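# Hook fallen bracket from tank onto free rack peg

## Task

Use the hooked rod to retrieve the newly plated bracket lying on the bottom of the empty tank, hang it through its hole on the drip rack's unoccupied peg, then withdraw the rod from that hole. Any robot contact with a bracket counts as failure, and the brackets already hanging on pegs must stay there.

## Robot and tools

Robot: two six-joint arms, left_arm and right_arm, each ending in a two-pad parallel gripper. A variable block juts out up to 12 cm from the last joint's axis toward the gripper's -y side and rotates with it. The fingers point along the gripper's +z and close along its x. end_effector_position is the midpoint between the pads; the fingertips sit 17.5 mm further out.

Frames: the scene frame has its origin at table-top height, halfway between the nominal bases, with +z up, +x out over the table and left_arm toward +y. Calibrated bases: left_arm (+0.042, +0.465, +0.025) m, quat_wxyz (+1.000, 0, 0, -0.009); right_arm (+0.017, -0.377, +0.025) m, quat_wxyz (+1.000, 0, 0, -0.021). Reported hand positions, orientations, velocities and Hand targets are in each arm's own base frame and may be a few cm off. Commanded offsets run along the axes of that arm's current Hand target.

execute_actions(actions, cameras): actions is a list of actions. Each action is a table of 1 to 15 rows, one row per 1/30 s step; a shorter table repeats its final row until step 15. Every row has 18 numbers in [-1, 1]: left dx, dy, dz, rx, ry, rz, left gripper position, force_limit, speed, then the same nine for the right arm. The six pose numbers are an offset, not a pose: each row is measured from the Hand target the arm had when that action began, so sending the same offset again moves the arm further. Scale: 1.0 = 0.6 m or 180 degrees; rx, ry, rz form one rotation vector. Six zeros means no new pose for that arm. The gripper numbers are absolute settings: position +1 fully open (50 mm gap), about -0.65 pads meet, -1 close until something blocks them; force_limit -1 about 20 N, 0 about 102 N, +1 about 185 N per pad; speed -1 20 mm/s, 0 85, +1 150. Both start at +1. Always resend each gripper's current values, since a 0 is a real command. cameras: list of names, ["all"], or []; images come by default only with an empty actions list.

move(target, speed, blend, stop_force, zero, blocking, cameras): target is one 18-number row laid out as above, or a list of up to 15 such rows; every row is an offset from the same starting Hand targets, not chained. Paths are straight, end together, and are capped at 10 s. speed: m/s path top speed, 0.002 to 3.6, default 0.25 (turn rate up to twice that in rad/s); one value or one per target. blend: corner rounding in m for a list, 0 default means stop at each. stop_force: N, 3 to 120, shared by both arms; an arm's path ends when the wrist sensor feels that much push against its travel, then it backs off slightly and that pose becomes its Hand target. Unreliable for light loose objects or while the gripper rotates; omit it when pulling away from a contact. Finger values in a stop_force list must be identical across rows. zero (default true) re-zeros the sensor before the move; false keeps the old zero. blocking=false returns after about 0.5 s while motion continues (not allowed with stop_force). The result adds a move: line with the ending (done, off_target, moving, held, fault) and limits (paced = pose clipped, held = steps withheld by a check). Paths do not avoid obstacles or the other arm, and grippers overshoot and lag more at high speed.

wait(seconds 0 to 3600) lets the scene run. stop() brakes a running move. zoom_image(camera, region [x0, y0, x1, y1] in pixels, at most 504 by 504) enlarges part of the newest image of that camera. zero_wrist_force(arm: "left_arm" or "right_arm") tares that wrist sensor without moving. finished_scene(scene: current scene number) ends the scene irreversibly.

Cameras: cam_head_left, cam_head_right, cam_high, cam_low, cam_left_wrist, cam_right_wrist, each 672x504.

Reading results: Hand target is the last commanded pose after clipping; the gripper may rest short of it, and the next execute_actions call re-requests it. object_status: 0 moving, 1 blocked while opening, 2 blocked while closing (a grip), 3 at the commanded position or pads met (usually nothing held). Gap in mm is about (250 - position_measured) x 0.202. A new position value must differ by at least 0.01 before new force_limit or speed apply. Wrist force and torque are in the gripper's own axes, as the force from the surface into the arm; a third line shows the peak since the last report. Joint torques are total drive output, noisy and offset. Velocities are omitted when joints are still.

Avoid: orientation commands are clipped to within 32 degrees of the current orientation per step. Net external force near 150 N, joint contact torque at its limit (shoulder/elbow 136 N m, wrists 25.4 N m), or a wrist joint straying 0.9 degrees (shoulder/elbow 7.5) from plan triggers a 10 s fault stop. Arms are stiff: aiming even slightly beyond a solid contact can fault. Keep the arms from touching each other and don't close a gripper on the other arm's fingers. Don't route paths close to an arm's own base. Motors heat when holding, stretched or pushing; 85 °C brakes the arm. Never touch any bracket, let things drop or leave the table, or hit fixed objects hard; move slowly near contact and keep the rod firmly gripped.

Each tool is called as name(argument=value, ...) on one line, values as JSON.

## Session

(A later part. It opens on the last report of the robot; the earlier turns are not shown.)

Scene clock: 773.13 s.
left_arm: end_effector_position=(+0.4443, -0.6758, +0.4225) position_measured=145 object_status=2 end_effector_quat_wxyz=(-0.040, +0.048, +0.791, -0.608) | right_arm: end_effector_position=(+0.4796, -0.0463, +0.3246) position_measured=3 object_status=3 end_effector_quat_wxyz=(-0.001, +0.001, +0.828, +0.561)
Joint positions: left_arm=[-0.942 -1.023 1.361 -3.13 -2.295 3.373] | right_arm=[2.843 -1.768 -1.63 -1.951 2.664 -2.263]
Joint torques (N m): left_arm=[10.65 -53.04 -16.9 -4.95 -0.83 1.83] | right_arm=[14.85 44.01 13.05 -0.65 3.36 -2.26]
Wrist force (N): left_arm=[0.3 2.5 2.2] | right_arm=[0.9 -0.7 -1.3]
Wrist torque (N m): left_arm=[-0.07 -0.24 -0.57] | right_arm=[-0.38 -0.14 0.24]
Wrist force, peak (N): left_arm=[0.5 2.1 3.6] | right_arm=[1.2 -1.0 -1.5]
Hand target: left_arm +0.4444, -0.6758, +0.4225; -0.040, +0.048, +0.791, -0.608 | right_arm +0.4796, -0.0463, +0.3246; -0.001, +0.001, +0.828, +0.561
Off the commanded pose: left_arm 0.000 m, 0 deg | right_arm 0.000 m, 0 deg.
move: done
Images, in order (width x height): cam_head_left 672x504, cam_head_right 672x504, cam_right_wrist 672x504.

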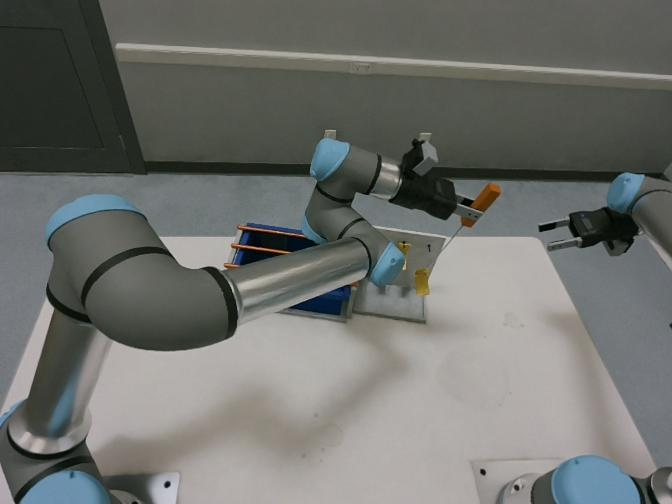

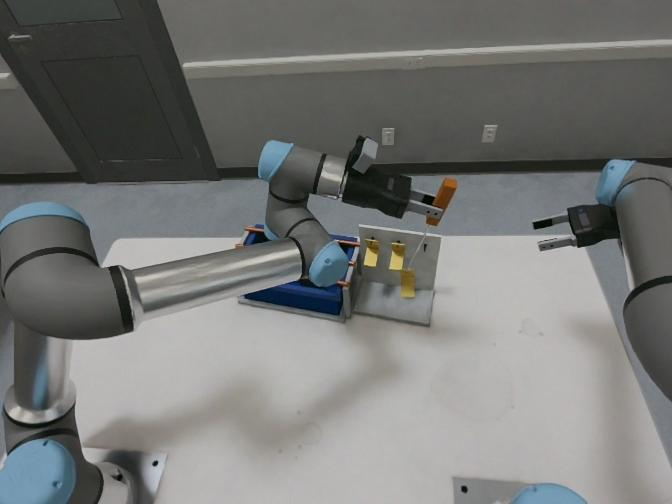

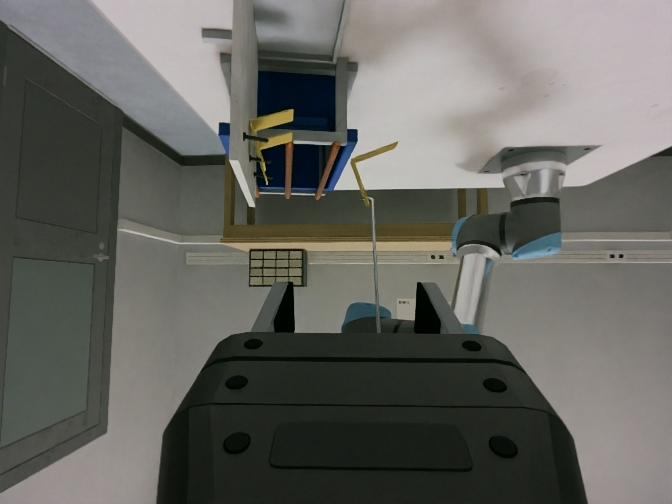

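move(target=[[0,0.074,0.0457,0,0,0,-1,0.003922,-0.498,0,0,0,0,0,0,1,1,1],[-0.1,0.074,0.0457,0,0,0,-1,0.003922,-0.498,0,0,0,0,0,0,1,1,1]], speed=0.08, blend=[0.01,0], cameras=["cam_right_wrist","cam_head_left","cam_head_right"])

zoom_image(camera="cam_head_left", region=[390, 220, 460, 290])

zoom_image(camera="cam_right_wrist", region=[220, 80, 360, 220])

zoom_image(camera="cam_head_right", region=[390, 220, 460, 290])

Scene clock: 827.77 s.
left_arm: end_effector_position=(+0.5020, -0.6981, +0.3723) position_measured=145 object_status=2 end_effector_quat_wxyz=(-0.040, +0.048, +0.791, -0.608) | right_arm: end_effector_position=(+0.4796, -0.0463, +0.3246) position_measured=3 object_status=3 end_effector_quat_wxyz=(-0.001, +0.001, +0.828, +0.561)
Joint positions: left_arm=[-0.893 -0.848 1.201 -3.13 -2.34 3.397] | right_arm=[2.843 -1.768 -1.63 -1.951 2.664 -2.263]
Joint torques (N m): left_arm=[-13.83 -58.71 -21.96 -4.25 0.1 -1.85] | right_arm=[13.21 42 14.37 3.18 0.44 1.79]
Wrist force (N): left_arm=[0.3 2.6 2.0] | right_arm=[0.9 -0.8 -1.0]
Wrist torque (N m): left_arm=[-0.08 -0.22 -0.57] | right_arm=[-0.41 -0.13 0.24]
Wrist force, peak (N): left_arm=[1.1 3.5 3.0] | right_arm=[1.0 -1.0 -1.8]
Hand target: left_arm +0.5019, -0.6982, +0.3723; -0.040, +0.048, +0.791, -0.608 | right_arm +0.4796, -0.0463, +0.3246; -0.001, +0.001, +0.828, +0.561
Off the commanded pose: left_arm 0.000 m, 0 deg | right_arm 0.000 m, 0 deg.
move: done
Images, in order (width x height): cam_head_left 672x504, cam_head_right 672x504, cam_right_wrist 672x504.

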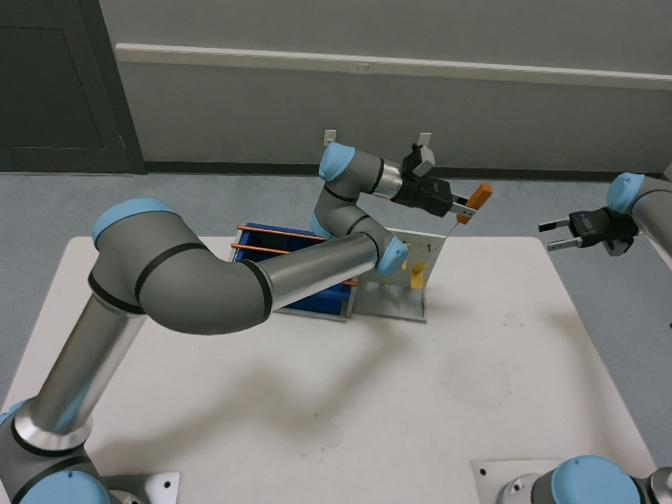

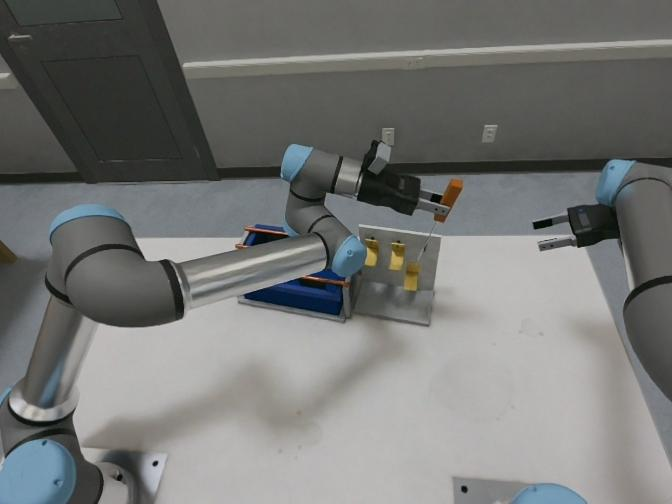

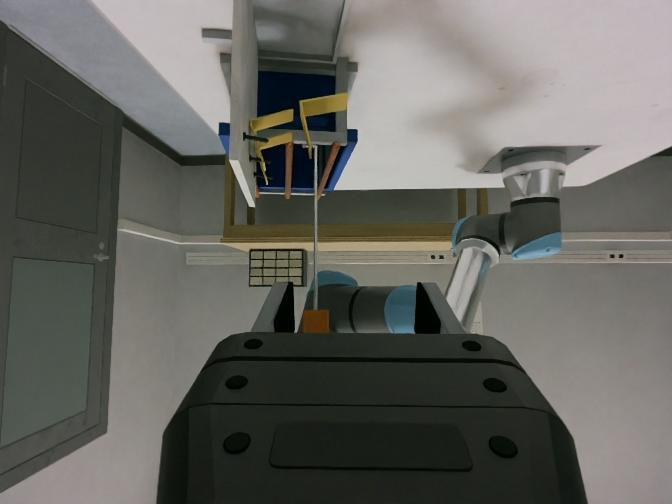

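Scaled by 7.200.

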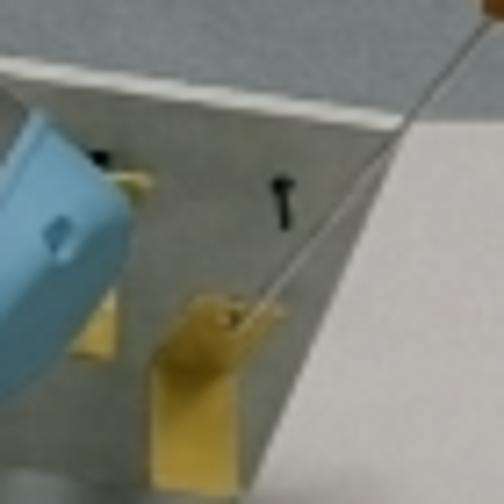

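Scaled by 3.600.

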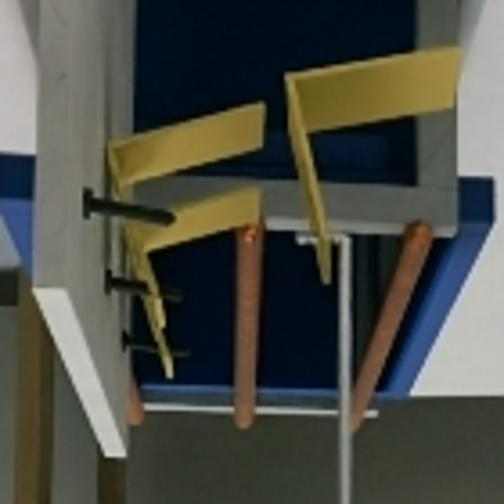

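Scaled by 7.200.

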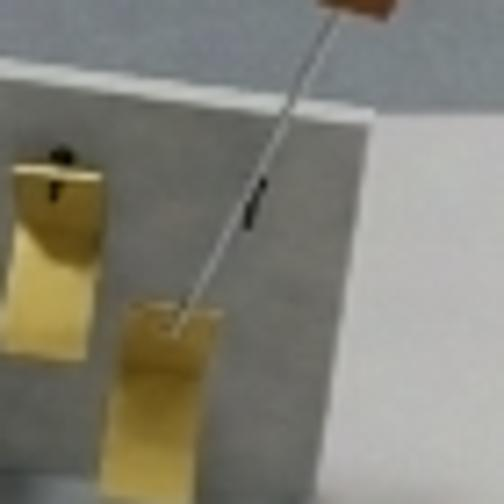

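move(target=[-0.047,-0.0122,0.026,0,0,0,-1,0.003922,-0.498,0,0,0,0,0,0,1,1,1], speed=0.08, cameras=["cam_right_wrist","cam_head_left","cam_head_right"])

zoom_image(camera="cam_head_left", region=[400, 220, 460, 280])

zoom_image(camera="cam_right_wrist", region=[230, 90, 330, 190])

zoom_image(camera="cam_head_right", region=[390, 220, 450, 280])

Scene clock: 858.17 s.
left_arm: end_effector_position=(+0.5278, -0.7184, +0.3752) position_measured=145 object_status=2 end_effector_quat_wxyz=(-0.040, +0.048, +0.791, -0.608) | right_arm: end_effector_position=(+0.4796, -0.0463, +0.3246) position_measured=3 object_status=3 end_effector_quat_wxyz=(-0.001, +0.001, +0.828, +0.561)
Joint positions: left_arm=[-0.882 -0.768 1.051 -3.055 -2.35 3.402] | right_arm=[2.843 -1.768 -1.63 -1.951 2.664 -2.263]
Joint torques (N m): left_arm=[-7.83 -60.68 -30.66 -3.67 0.29 -0.11] | right_arm=[11.24 42.22 14.27 2.97 0.74 1.76]
Wrist force (N): left_arm=[0.4 2.6 2.1] | right_arm=[0.9 -1.0 -1.4]
Wrist torque (N m): left_arm=[-0.07 -0.24 -0.61] | right_arm=[-0.44 -0.14 0.24]
Wrist force, peak (N): left_arm=[-0.8 2.4 2.9] | right_arm=[0.9 -1.3 -1.9]
Hand target: left_arm +0.5277, -0.7185, +0.3752; -0.040, +0.048, +0.791, -0.608 | right_arm +0.4796, -0.0463, +0.3246; -0.001, +0.001, +0.828, +0.561
Off the commanded pose: left_arm 0.000 m, 0 deg | right_arm 0.000 m, 0 deg.
move: done
Images, in order (width x height): cam_head_left 672x504, cam_head_right 672x504, cam_right_wrist 672x504.

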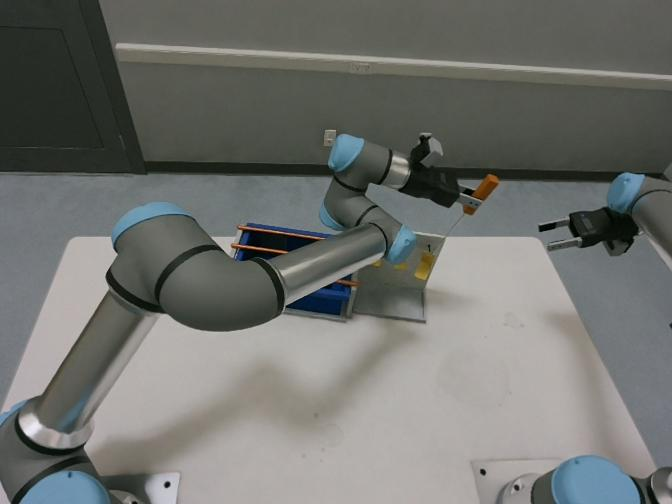

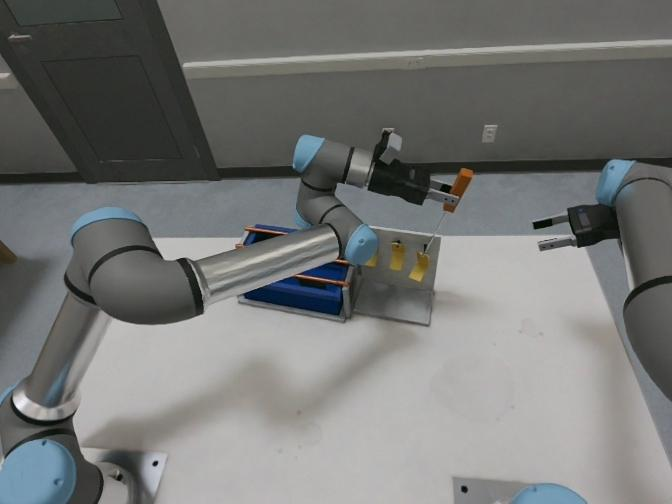

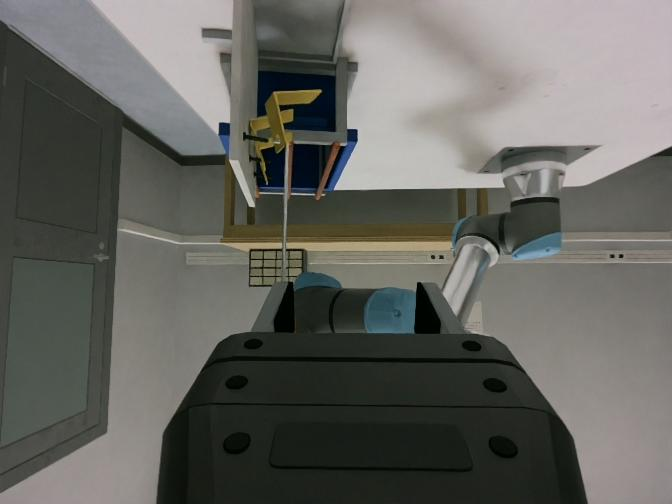

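Scaled by 8.400.

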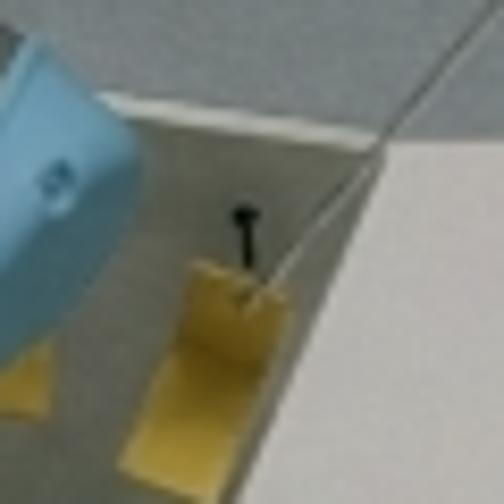

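Scaled by 5.040.

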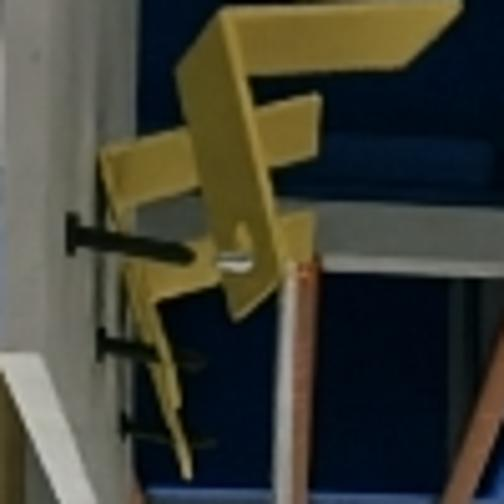

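Scaled by 8.400.

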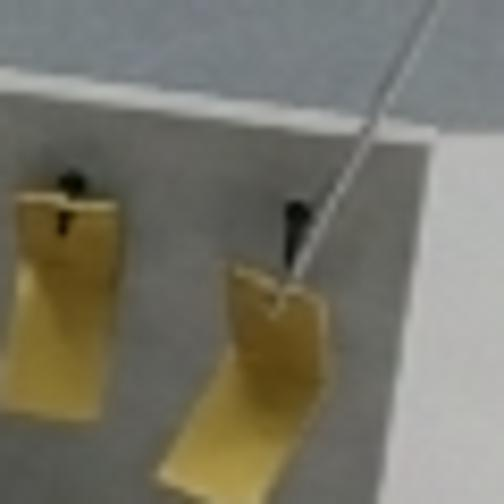

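move(target=[[0,-0.0028,0.001,0,0,0,-1,0.003922,-0.498,0,0,0,0,0,0,1,1,1],[-0.018,-0.0028,0.001,0,0,0,-1,0.003922,-0.498,0,0,0,0,0,0,1,1,1]], speed=0.03, stop_force=4, cameras=["cam_right_wrist","cam_head_left","cam_head_right"])

zoom_image(camera="cam_head_left", region=[400, 220, 460, 280])

zoom_image(camera="cam_right_wrist", region=[230, 90, 330, 190])

zoom_image(camera="cam_head_right", region=[390, 220, 450, 280])

Scene clock: 881.40 s.
left_arm: end_effector_position=(+0.5383, -0.7209, +0.3766) position_measured=145 object_status=2 end_effector_quat_wxyz=(-0.040, +0.048, +0.791, -0.608) | right_arm: end_effector_position=(+0.4796, -0.0463, +0.3246) position_measured=3 object_status=3 end_effector_quat_wxyz=(-0.001, +0.001, +0.828, +0.561)
Joint positions: left_arm=[-0.873 -0.744 1.003 -3.028 -2.359 3.407] | right_arm=[2.843 -1.768 -1.63 -1.951 2.664 -2.263]
Joint torques (N m): left_arm=[-14.74 -71.48 -11.8 -4.94 0.47 -1.84] | right_arm=[11.5 41.46 13.55 3.03 0.71 1.76]
Wrist force (N): left_arm=[0.5 2.2 0.2] | right_arm=[1.0 -0.9 -1.5]
Wrist torque (N m): left_arm=[-0.44 -0.23 -0.62] | right_arm=[-0.43 -0.15 0.24]
Wrist force, peak (N): left_arm=[0.2 3.3 2.1] | right_arm=[1.2 -1.0 -1.9]
Hand target: left_arm +0.5383, -0.7209, +0.3766; -0.040, +0.048, +0.791, -0.608 | right_arm +0.4796, -0.0463, +0.3246; -0.001, +0.001, +0.828, +0.561
Off the commanded pose: left_arm 0.000 m, 0 deg | right_arm 0.000 m, 0 deg.
move: done
Images, in order (width x height): cam_head_left 672x504, cam_head_right 672x504, cam_right_wrist 672x504.

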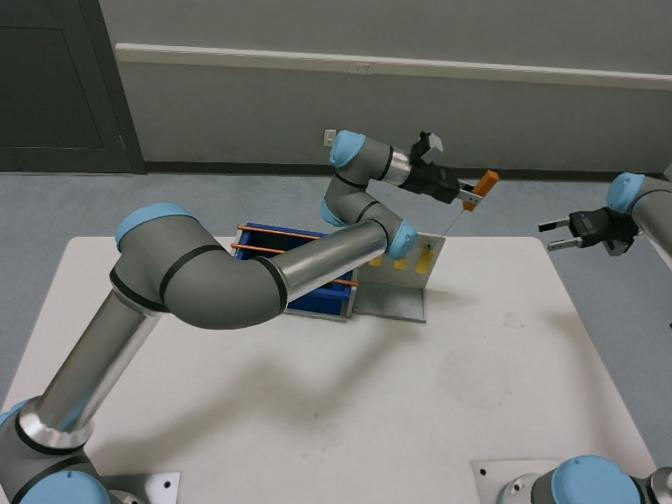

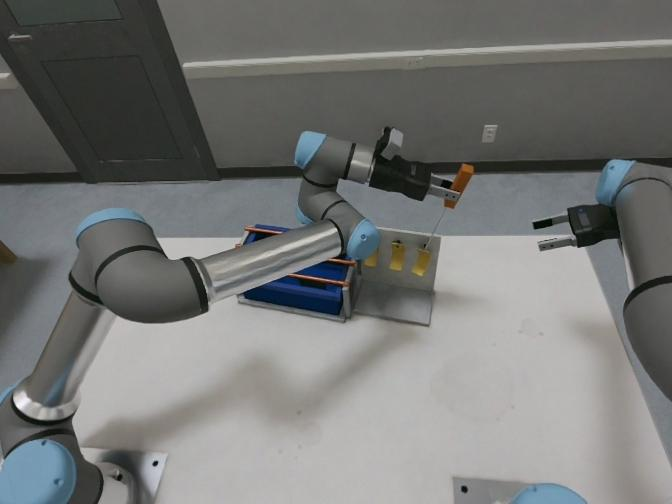

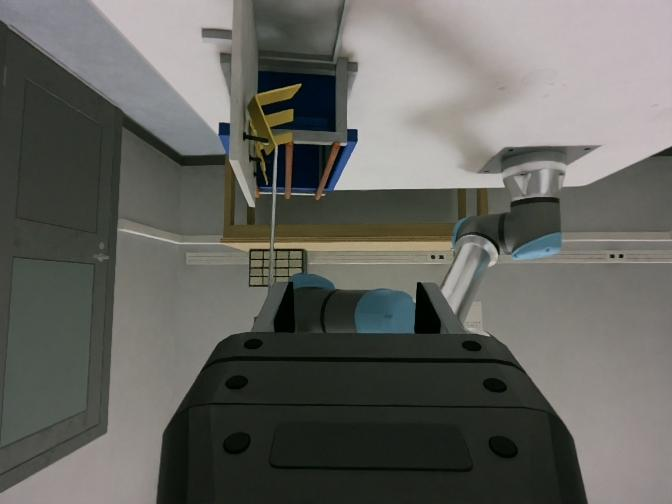

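Scaled by 8.400.

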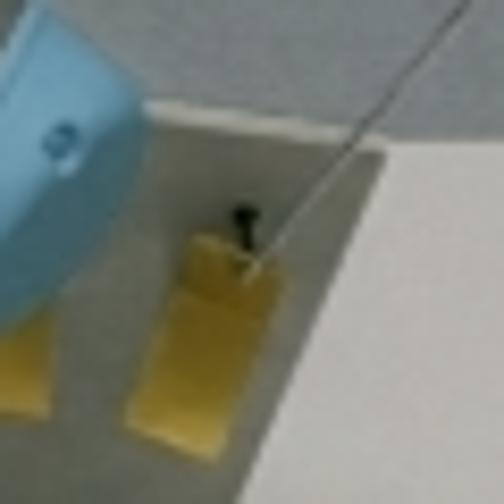

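Scaled by 5.040.

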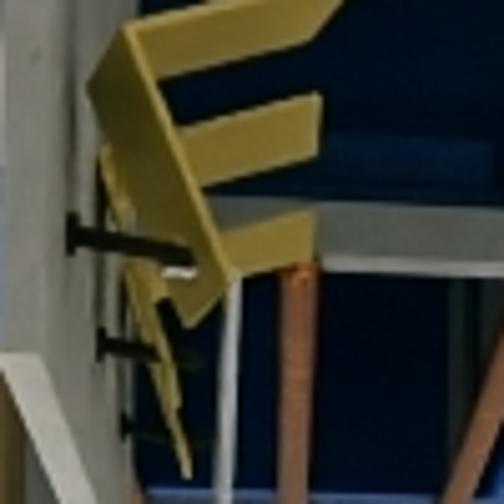

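Scaled by 8.400.

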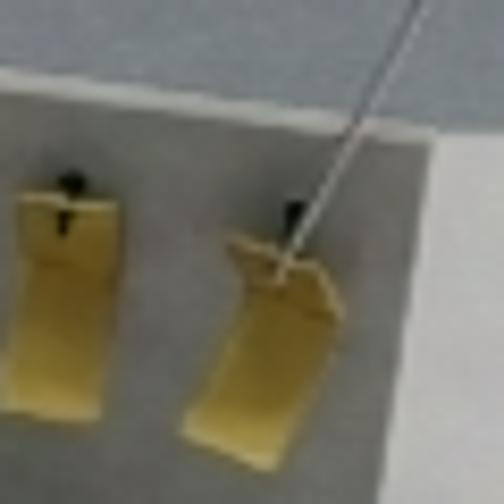

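move(target=[[0.008,0,0,0,0,0,-1,0.003922,-0.498,0,0,0,0,0,0,1,1,1],[0.008,-0.004,0.0015,0,0,0,-1,0.003922,-0.498,0,0,0,0,0,0,1,1,1],[-0.007,-0.004,0.0015,0,0,0,-1,0.003922,-0.498,0,0,0,0,0,0,1,1,1]], speed=0.03, cameras=["cam_right_wrist","cam_head_left","cam_head_right"])

zoom_image(camera="cam_head_left", region=[410, 230, 450, 270])

zoom_image(camera="cam_right_wrist", region=[235, 110, 295, 170])

zoom_image(camera="cam_head_right", region=[405, 230, 445, 270])

Scene clock: 902.47 s.
left_arm: end_effector_position=(+0.5425, -0.7228, +0.3787) position_measured=145 object_status=2 end_effector_quat_wxyz=(-0.040, +0.048, +0.791, -0.608) end_effector_velocity=(-0.001, +0.001, +0.001) end_effector_angular_velocity=(-0.002, -0.002, +0.001) | right_arm: end_effector_position=(+0.4796, -0.0463, +0.3246) position_measured=3 object_status=3 end_effector_quat_wxyz=(-0.001, +0.001, +0.828, +0.561)
Joint positions: left_arm=[-0.871 -0.734 0.978 -3.013 -2.361 3.408] | right_arm=[2.843 -1.768 -1.63 -1.951 2.664 -2.263]
Joint velocities: left_arm=[0 -0.004 0.006 -0.005 0.001 0] | right_arm=[within noise]
Joint torques (N m): left_arm=[-7.58 -70.71 -9.08 -4.93 0.56 -0.08] | right_arm=[10.45 41.98 14.37 2.93 0.5 2.05]
Wrist force (N): left_arm=[0.1 0.2 0.7] | right_arm=[1.0 -0.9 -1.4]
Wrist torque (N m): left_arm=[-0.45 -0.19 -0.59] | right_arm=[-0.42 -0.14 0.24]
Wrist force, peak (N): left_arm=[5.3 -5.8 1.2] | right_arm=[1.1 -1.1 -1.8]
Hand target: left_arm +0.5423, -0.7229, +0.3787; -0.040, +0.048, +0.791, -0.608 | right_arm +0.4796, -0.0463, +0.3246; -0.001, +0.001, +0.828, +0.561
Off the commanded pose: left_arm 0.000 m, 0 deg | right_arm 0.000 m, 0 deg.
move: done
Images, in order (width x height): cam_head_left 672x504, cam_head_right 672x504, cam_right_wrist 672x504.

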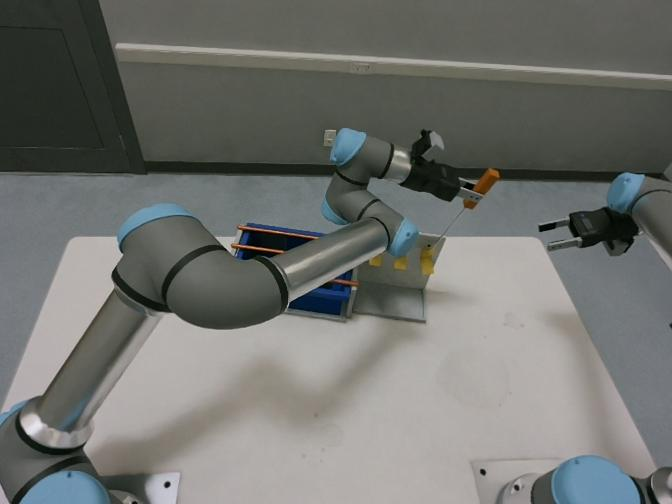

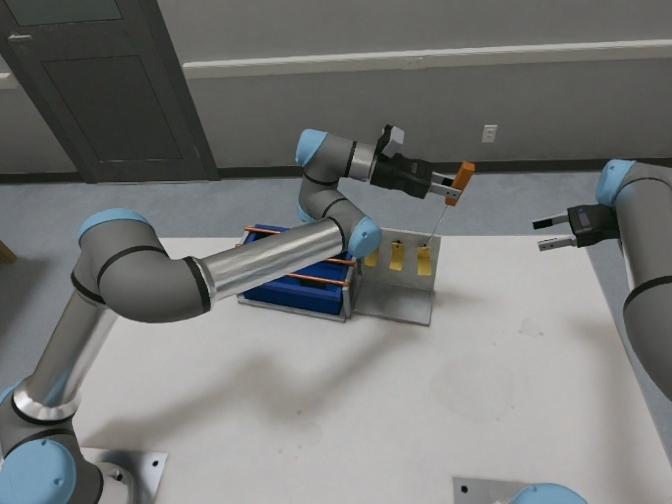

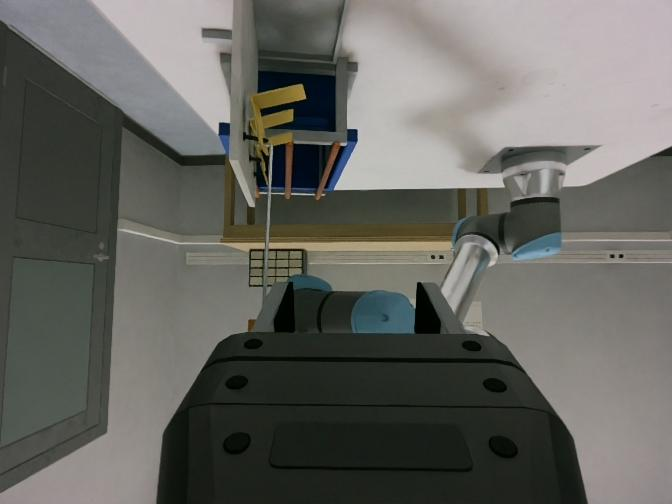

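Scaled by 12.600.

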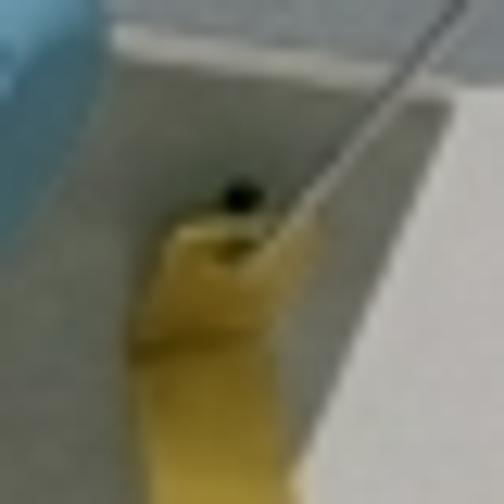

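Scaled by 8.400.

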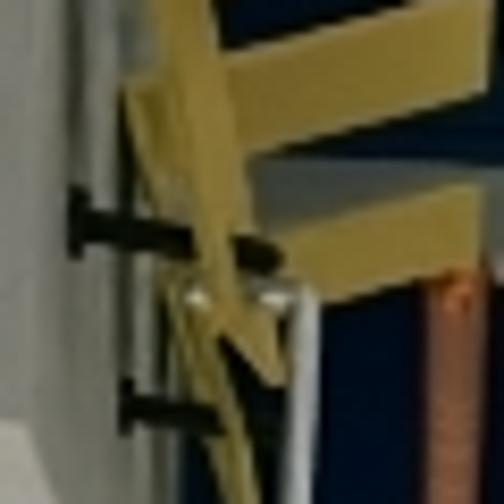

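Scaled by 12.600.

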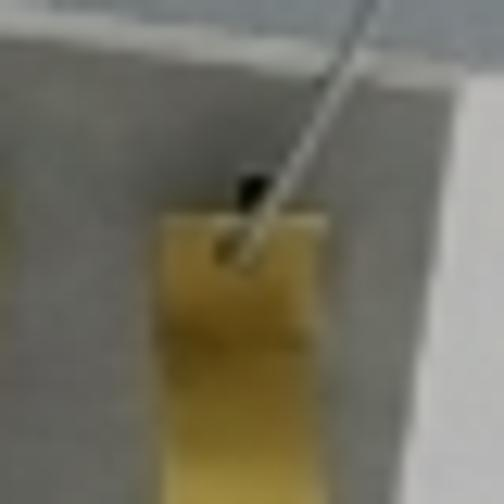

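move(target=[[0,-0.0006,0.0024,0,0,0,-1,0.003922,-0.498,0,0,0,0,0,0,1,1,1],[0,0.0073,0.0046,0,0,0,-1,0.003922,-0.498,0,0,0,0,0,0,1,1,1]], speed=0.02, stop_force=4, cameras=["cam_right_wrist","cam_head_left"])

zoom_image(camera="cam_head_left", region=[410, 230, 450, 270])

zoom_image(camera="cam_right_wrist", region=[235, 110, 295, 170])

Scene clock: 919.20 s.
left_arm: end_effector_position=(+0.5421, -0.7244, +0.3784) position_measured=145 object_status=2 end_effector_quat_wxyz=(-0.040, +0.048, +0.791, -0.608) | right_arm: end_effector_position=(+0.4796, -0.0463, +0.3246) position_measured=3 object_status=3 end_effector_quat_wxyz=(-0.001, +0.001, +0.828, +0.561)
Joint positions: left_arm=[-0.873 -0.731 0.974 -3.012 -2.359 3.407] | right_arm=[2.843 -1.768 -1.63 -1.951 2.664 -2.263]
Joint torques (N m): left_arm=[5.74 -66.75 -19.01 0.97 -1.39 1.23] | right_arm=[8.76 41.28 13.74 3.07 0.54 1.54]
Wrist force (N): left_arm=[0.1 -5.1 -1.2] | right_arm=[1.0 -0.8 -1.5]
Wrist torque (N m): left_arm=[-0.95 -0.24 -0.44] | right_arm=[-0.42 -0.14 0.24]
Wrist force, peak (N): left_arm=[1.1 -10.2 -1.5] | right_arm=[1.0 -1.4 -1.7]
Hand target: left_arm +0.5421, -0.7244, +0.3784; -0.040, +0.048, +0.791, -0.608 (not the last commanded pose) | right_arm +0.4796, -0.0463, +0.3246; -0.001, +0.001, +0.828, +0.561
Off the commanded pose: left_arm 0.005 m, 0 deg | right_arm 0.000 m, 0 deg.
move: contact (left_arm); path passed 1 of 2 targets
Images, in order (width x height): cam_head_left 672x504, cam_right_wrist 672x504.

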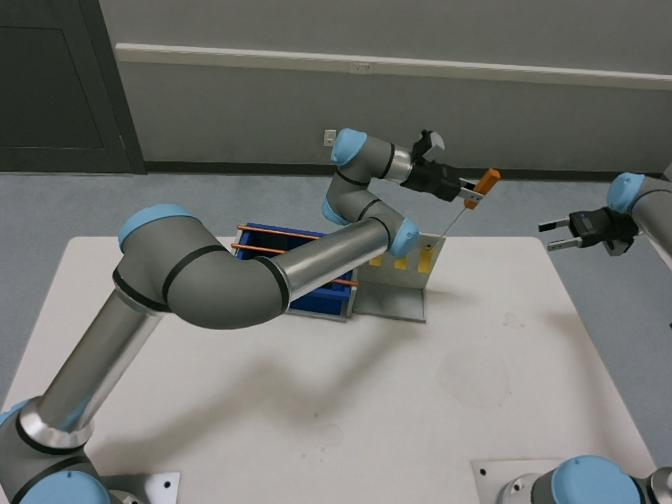

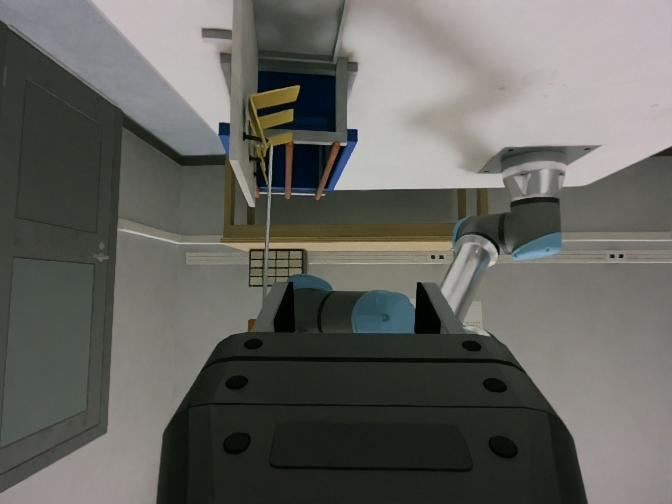

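Scaled by 12.600.

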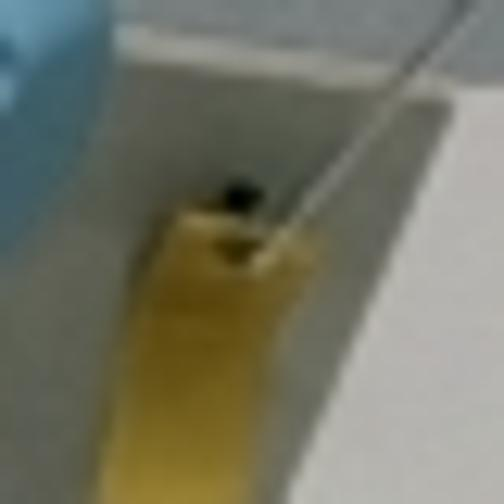

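Scaled by 8.400.

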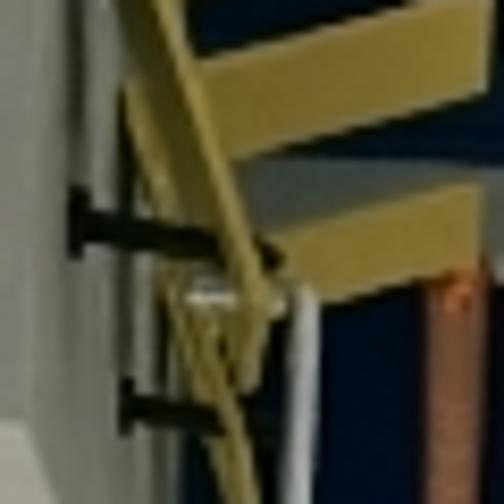

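move(target=[[0,-0.0016,-0.0004,0,0,0,-1,0.003922,-0.498,0,0,0,0,0,0,1,1,1],[0,-0.003,0.0044,0,0,0,-1,0.003922,-0.498,0,0,0,0,0,0,1,1,1],[0,0.0035,0.0061,0,0,0,-1,0.003922,-0.498,0,0,0,0,0,0,1,1,1]], speed=0.02, cameras=["cam_right_wrist","cam_head_left"])

zoom_image(camera="cam_head_left", region=[410, 230, 450, 270])

zoom_image(camera="cam_right_wrist", region=[235, 110, 295, 170])

Scene clock: 951.93 s.
left_arm: end_effector_position=(+0.5417, -0.7274, +0.3752) position_measured=145 object_status=2 end_effector_quat_wxyz=(-0.040, +0.048, +0.791, -0.608) | right_arm: end_effector_position=(+0.4796, -0.0463, +0.3246) position_measured=3 object_status=3 end_effector_quat_wxyz=(-0.001, +0.001, +0.828, +0.561)
Joint positions: left_arm=[-0.876 -0.724 0.97 -3.016 -2.357 3.405] | right_arm=[2.843 -1.768 -1.63 -1.951 2.664 -2.263]
Joint torques (N m): left_arm=[6.78 -69.53 -28.1 -0.35 -1.92 1.7] | right_arm=[9.64 41.83 15.35 2.95 0.76 1.07]
Wrist force (N): left_arm=[0.1 1.8 2.7] | right_arm=[0.8 -0.6 -1.8]
Wrist torque (N m): left_arm=[0.00 -0.18 -0.50] | right_arm=[-0.37 -0.12 0.25]
Wrist force, peak (N): left_arm=[-0.2 -4.7 -1.4] | right_arm=[1.1 -0.9 -1.9]
Hand target: left_arm +0.5417, -0.7273, +0.3754; -0.040, +0.048, +0.791, -0.608 | right_arm +0.4796, -0.0463, +0.3246; -0.001, +0.001, +0.828, +0.561
Off the commanded pose: left_arm 0.000 m, 0 deg | right_arm 0.000 m, 0 deg.
move: done
Images, in order (width x height): cam_head_left 672x504, cam_right_wrist 672x504.

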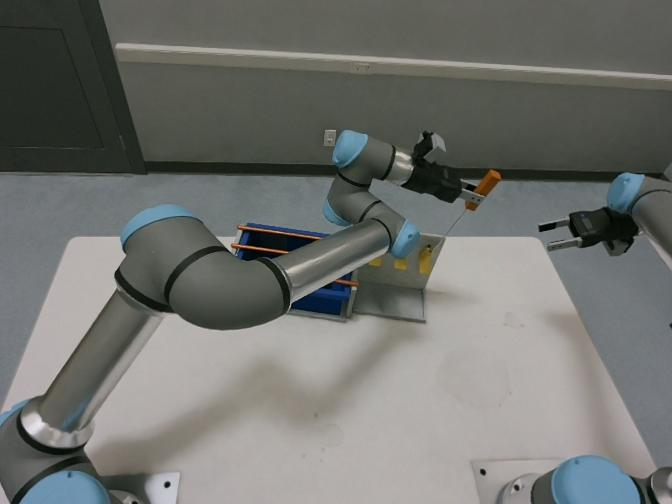

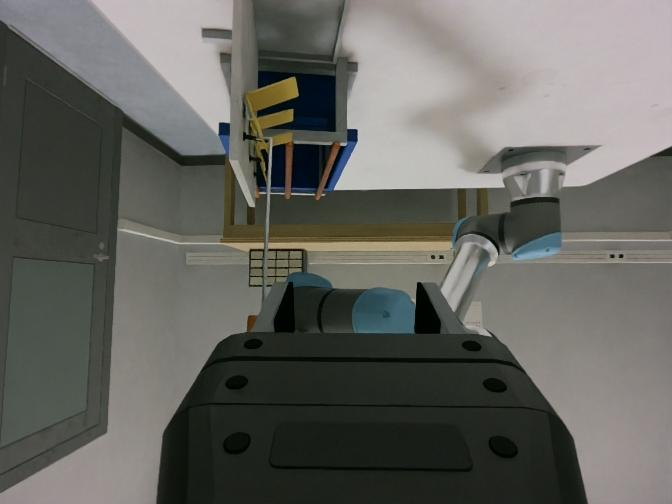

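Scaled by 12.600.

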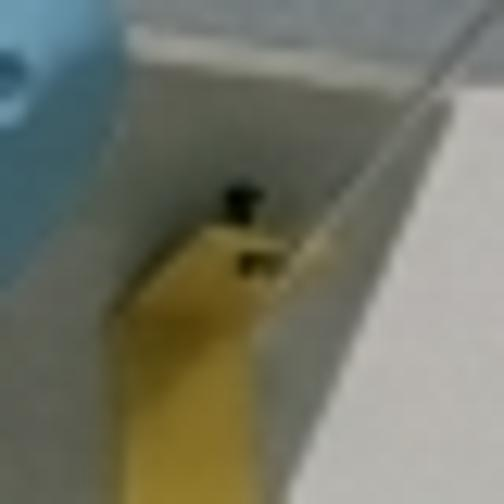

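Scaled by 8.400.

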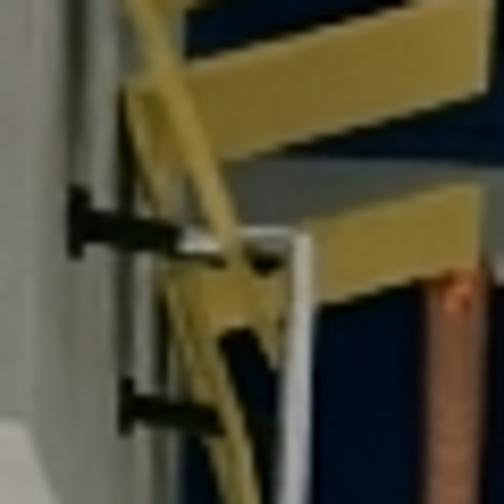

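move(target=[-0.0145,0,0,0,0,0,-1,0.003922,-0.498,0,0,0,0,0,0,1,1,1], speed=0.03, stop_force=4, cameras=["cam_right_wrist","cam_head_left"])

zoom_image(camera="cam_head_left", region=[410, 230, 450, 270])

zoom_image(camera="cam_right_wrist", region=[235, 110, 295, 170])

Scene clock: 964.70 s.
left_arm: end_effector_position=(+0.5504, -0.7284, +0.3754) position_measured=145 object_status=2 end_effector_quat_wxyz=(-0.040, +0.048, +0.791, -0.608) | right_arm: end_effector_position=(+0.4796, -0.0463, +0.3246) position_measured=3 object_status=3 end_effector_quat_wxyz=(-0.001, +0.001, +0.828, +0.561)
Joint positions: left_arm=[-0.867 -0.704 0.933 -2.995 -2.364 3.41] | right_arm=[2.843 -1.768 -1.63 -1.951 2.664 -2.263]
Joint torques (N m): left_arm=[-10.62 -73.14 -10.42 -4.71 0.48 -1.89] | right_arm=[9.27 40.27 13.65 2.7 0.73 0.96]
Wrist force (N): left_arm=[-0.4 1.4 2.7] | right_arm=[1.0 -0.8 -1.3]
Wrist torque (N m): left_arm=[0.05 -0.15 -0.54] | right_arm=[-0.42 -0.14 0.24]
Wrist force, peak (N): left_arm=[0.2 2.3 3.1] | right_arm=[1.0 -1.0 -1.9]
Hand target: left_arm +0.5503, -0.7284, +0.3754; -0.040, +0.048, +0.791, -0.608 | right_arm +0.4796, -0.0463, +0.3246; -0.001, +0.001, +0.828, +0.561
Off the commanded pose: left_arm 0.000 m, 0 deg | right_arm 0.000 m, 0 deg.
move: done
Images, in order (width x height): cam_head_left 672x504, cam_right_wrist 672x504.

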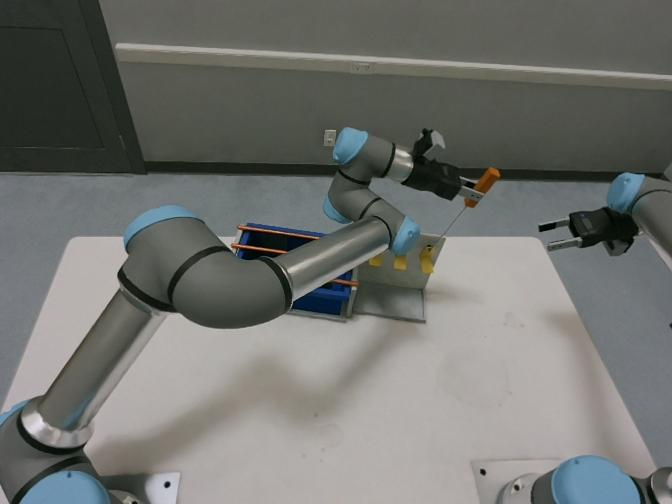

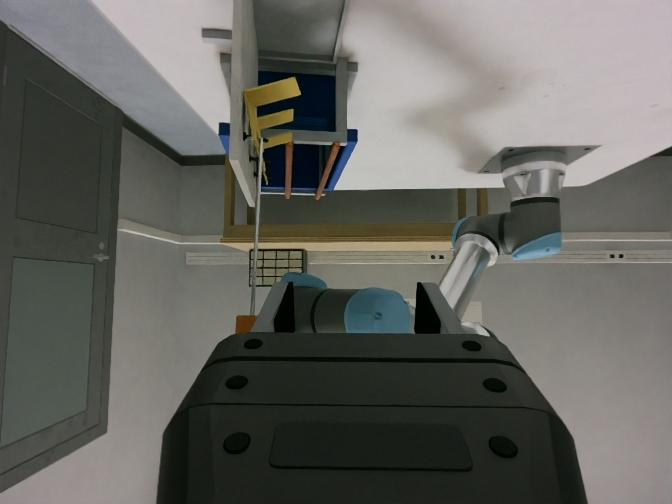

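Scaled by 12.600.

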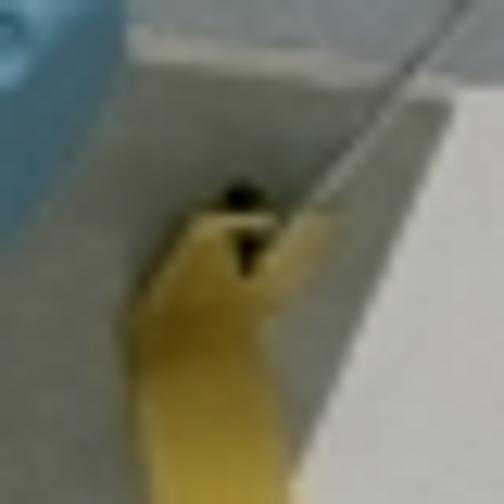

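Scaled by 8.400.

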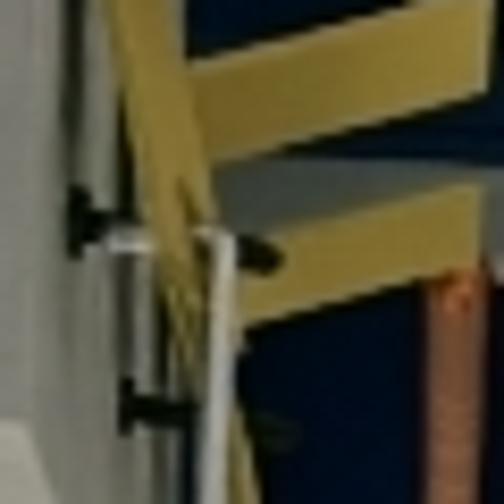

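move(target=[0.05,0,0,0,0,0,-1,0.003922,-0.498,0,0,0,0,0,0,1,1,1], speed=0.04, cameras=["cam_right_wrist","cam_head_left"])

zoom_image(camera="cam_head_left", region=[400, 220, 460, 280])

zoom_image(camera="cam_right_wrist", region=[235, 90, 335, 190])

Scene clock: 974.73 s.
left_arm: end_effector_position=(+0.5204, -0.7248, +0.3755) position_measured=145 object_status=2 end_effector_quat_wxyz=(-0.040, +0.048, +0.791, -0.608) | right_arm: end_effector_position=(+0.4796, -0.0463, +0.3246) position_measured=3 object_status=3 end_effector_quat_wxyz=(-0.001, +0.001, +0.828, +0.561)
Joint positions: left_arm=[-0.896 -0.771 1.055 -3.061 -2.338 3.395] | right_arm=[2.843 -1.768 -1.63 -1.951 2.664 -2.263]
Joint torques (N m): left_arm=[12.01 -58.17 -41.52 0.26 -1.94 1.55] | right_arm=[8.73 40.8 13.04 2.9 0.54 0.85]
Wrist force (N): left_arm=[0.2 2.2 2.2] | right_arm=[0.9 -0.9 -1.7]
Wrist torque (N m): left_arm=[-0.07 -0.21 -0.51] | right_arm=[-0.43 -0.14 0.25]
Wrist force, peak (N): left_arm=[-1.1 1.8 3.1] | right_arm=[1.2 -1.1 -1.9]
Hand target: left_arm +0.5206, -0.7247, +0.3755; -0.040, +0.048, +0.791, -0.608 | right_arm +0.4796, -0.0463, +0.3246; -0.001, +0.001, +0.828, +0.561
Off the commanded pose: left_arm 0.000 m, 0 deg | right_arm 0.000 m, 0 deg.
move: done
Images, in order (width x height): cam_head_left 672x504, cam_right_wrist 672x504.

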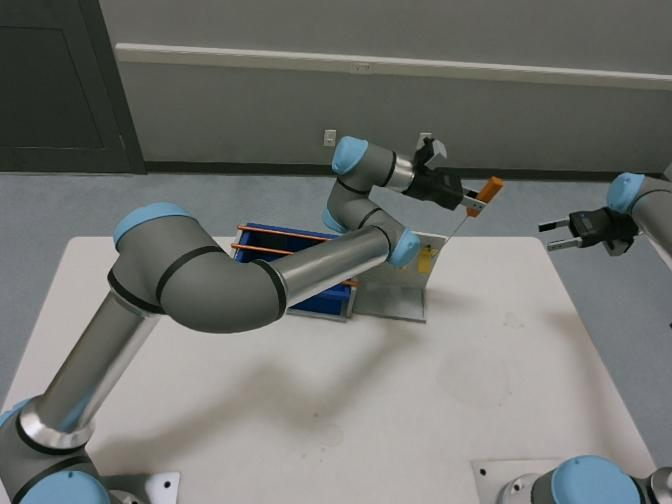

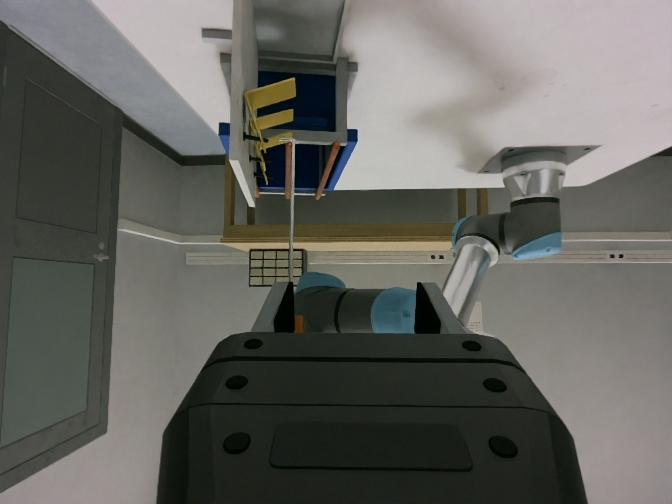

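Scaled by 8.400.

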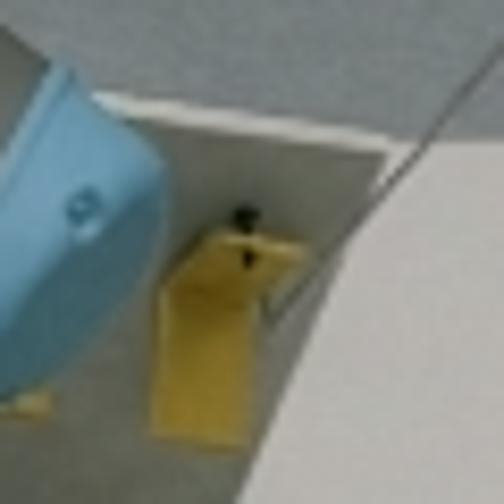

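Scaled by 5.040.

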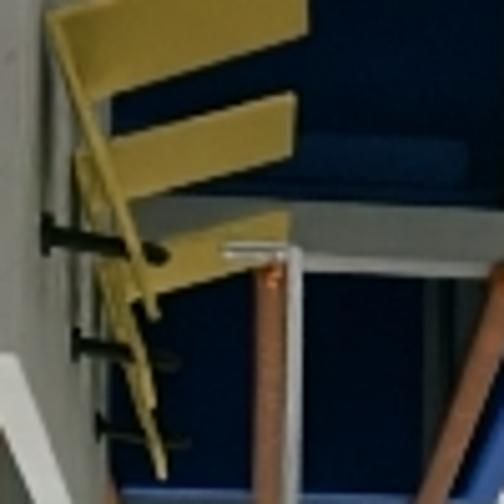

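move(target=[0.15,0,0,0,0,0,-1,0.003922,-0.498,0,0,0,0,0,0,1,1,1], speed=0.12, cameras=["cam_head_left"])

finished_scene(scene=1)

Scene clock: 982.97 s.
left_arm: end_effector_position=(+0.4312, -0.7136, +0.3760) position_measured=145 object_status=2 end_effector_quat_wxyz=(-0.040, +0.048, +0.791, -0.608) | right_arm: end_effector_position=(+0.4796, -0.0463, +0.3246) position_measured=3 object_status=3 end_effector_quat_wxyz=(-0.001, +0.001, +0.828, +0.561)
Joint positions: left_arm=[-0.993 -0.941 1.354 -3.22 -2.247 3.351] | right_arm=[2.843 -1.768 -1.63 -1.951 2.664 -2.263]
Joint torques (N m): left_arm=[8.86 -60.96 -20.91 -1.65 -0.41 1.85] | right_arm=[8.76 40.46 14.61 2.84 0.62 0.8]
Wrist force (N): left_arm=[0.4 2.0 2.4] | right_arm=[0.7 -0.7 -1.5]
Wrist torque (N m): left_arm=[-0.11 -0.24 -0.57] | right_arm=[-0.39 -0.10 0.25]
Wrist force, peak (N): left_arm=[-2.8 2.7 1.2] | right_arm=[1.5 -0.8 -1.8]
Hand target: left_arm +0.4313, -0.7135, +0.3759; -0.040, +0.048, +0.791, -0.608 | right_arm +0.4796, -0.0463, +0.3246; -0.001, +0.001, +0.828, +0.561
Off the commanded pose: left_arm 0.000 m, 0 deg | right_arm 0.000 m, 0 deg.
move: done

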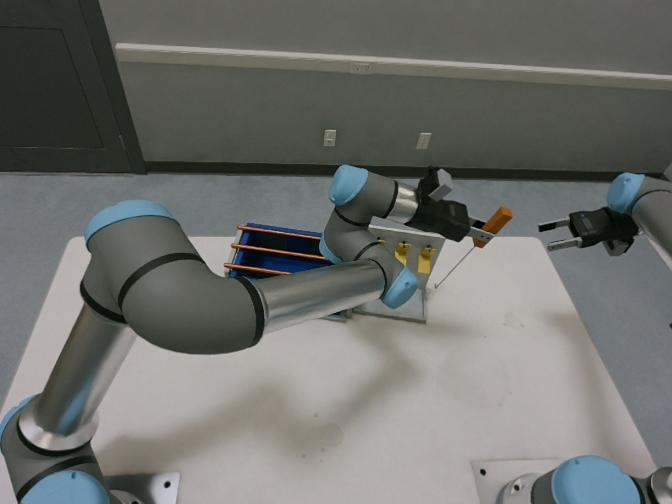

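The scene is finished: the task was done.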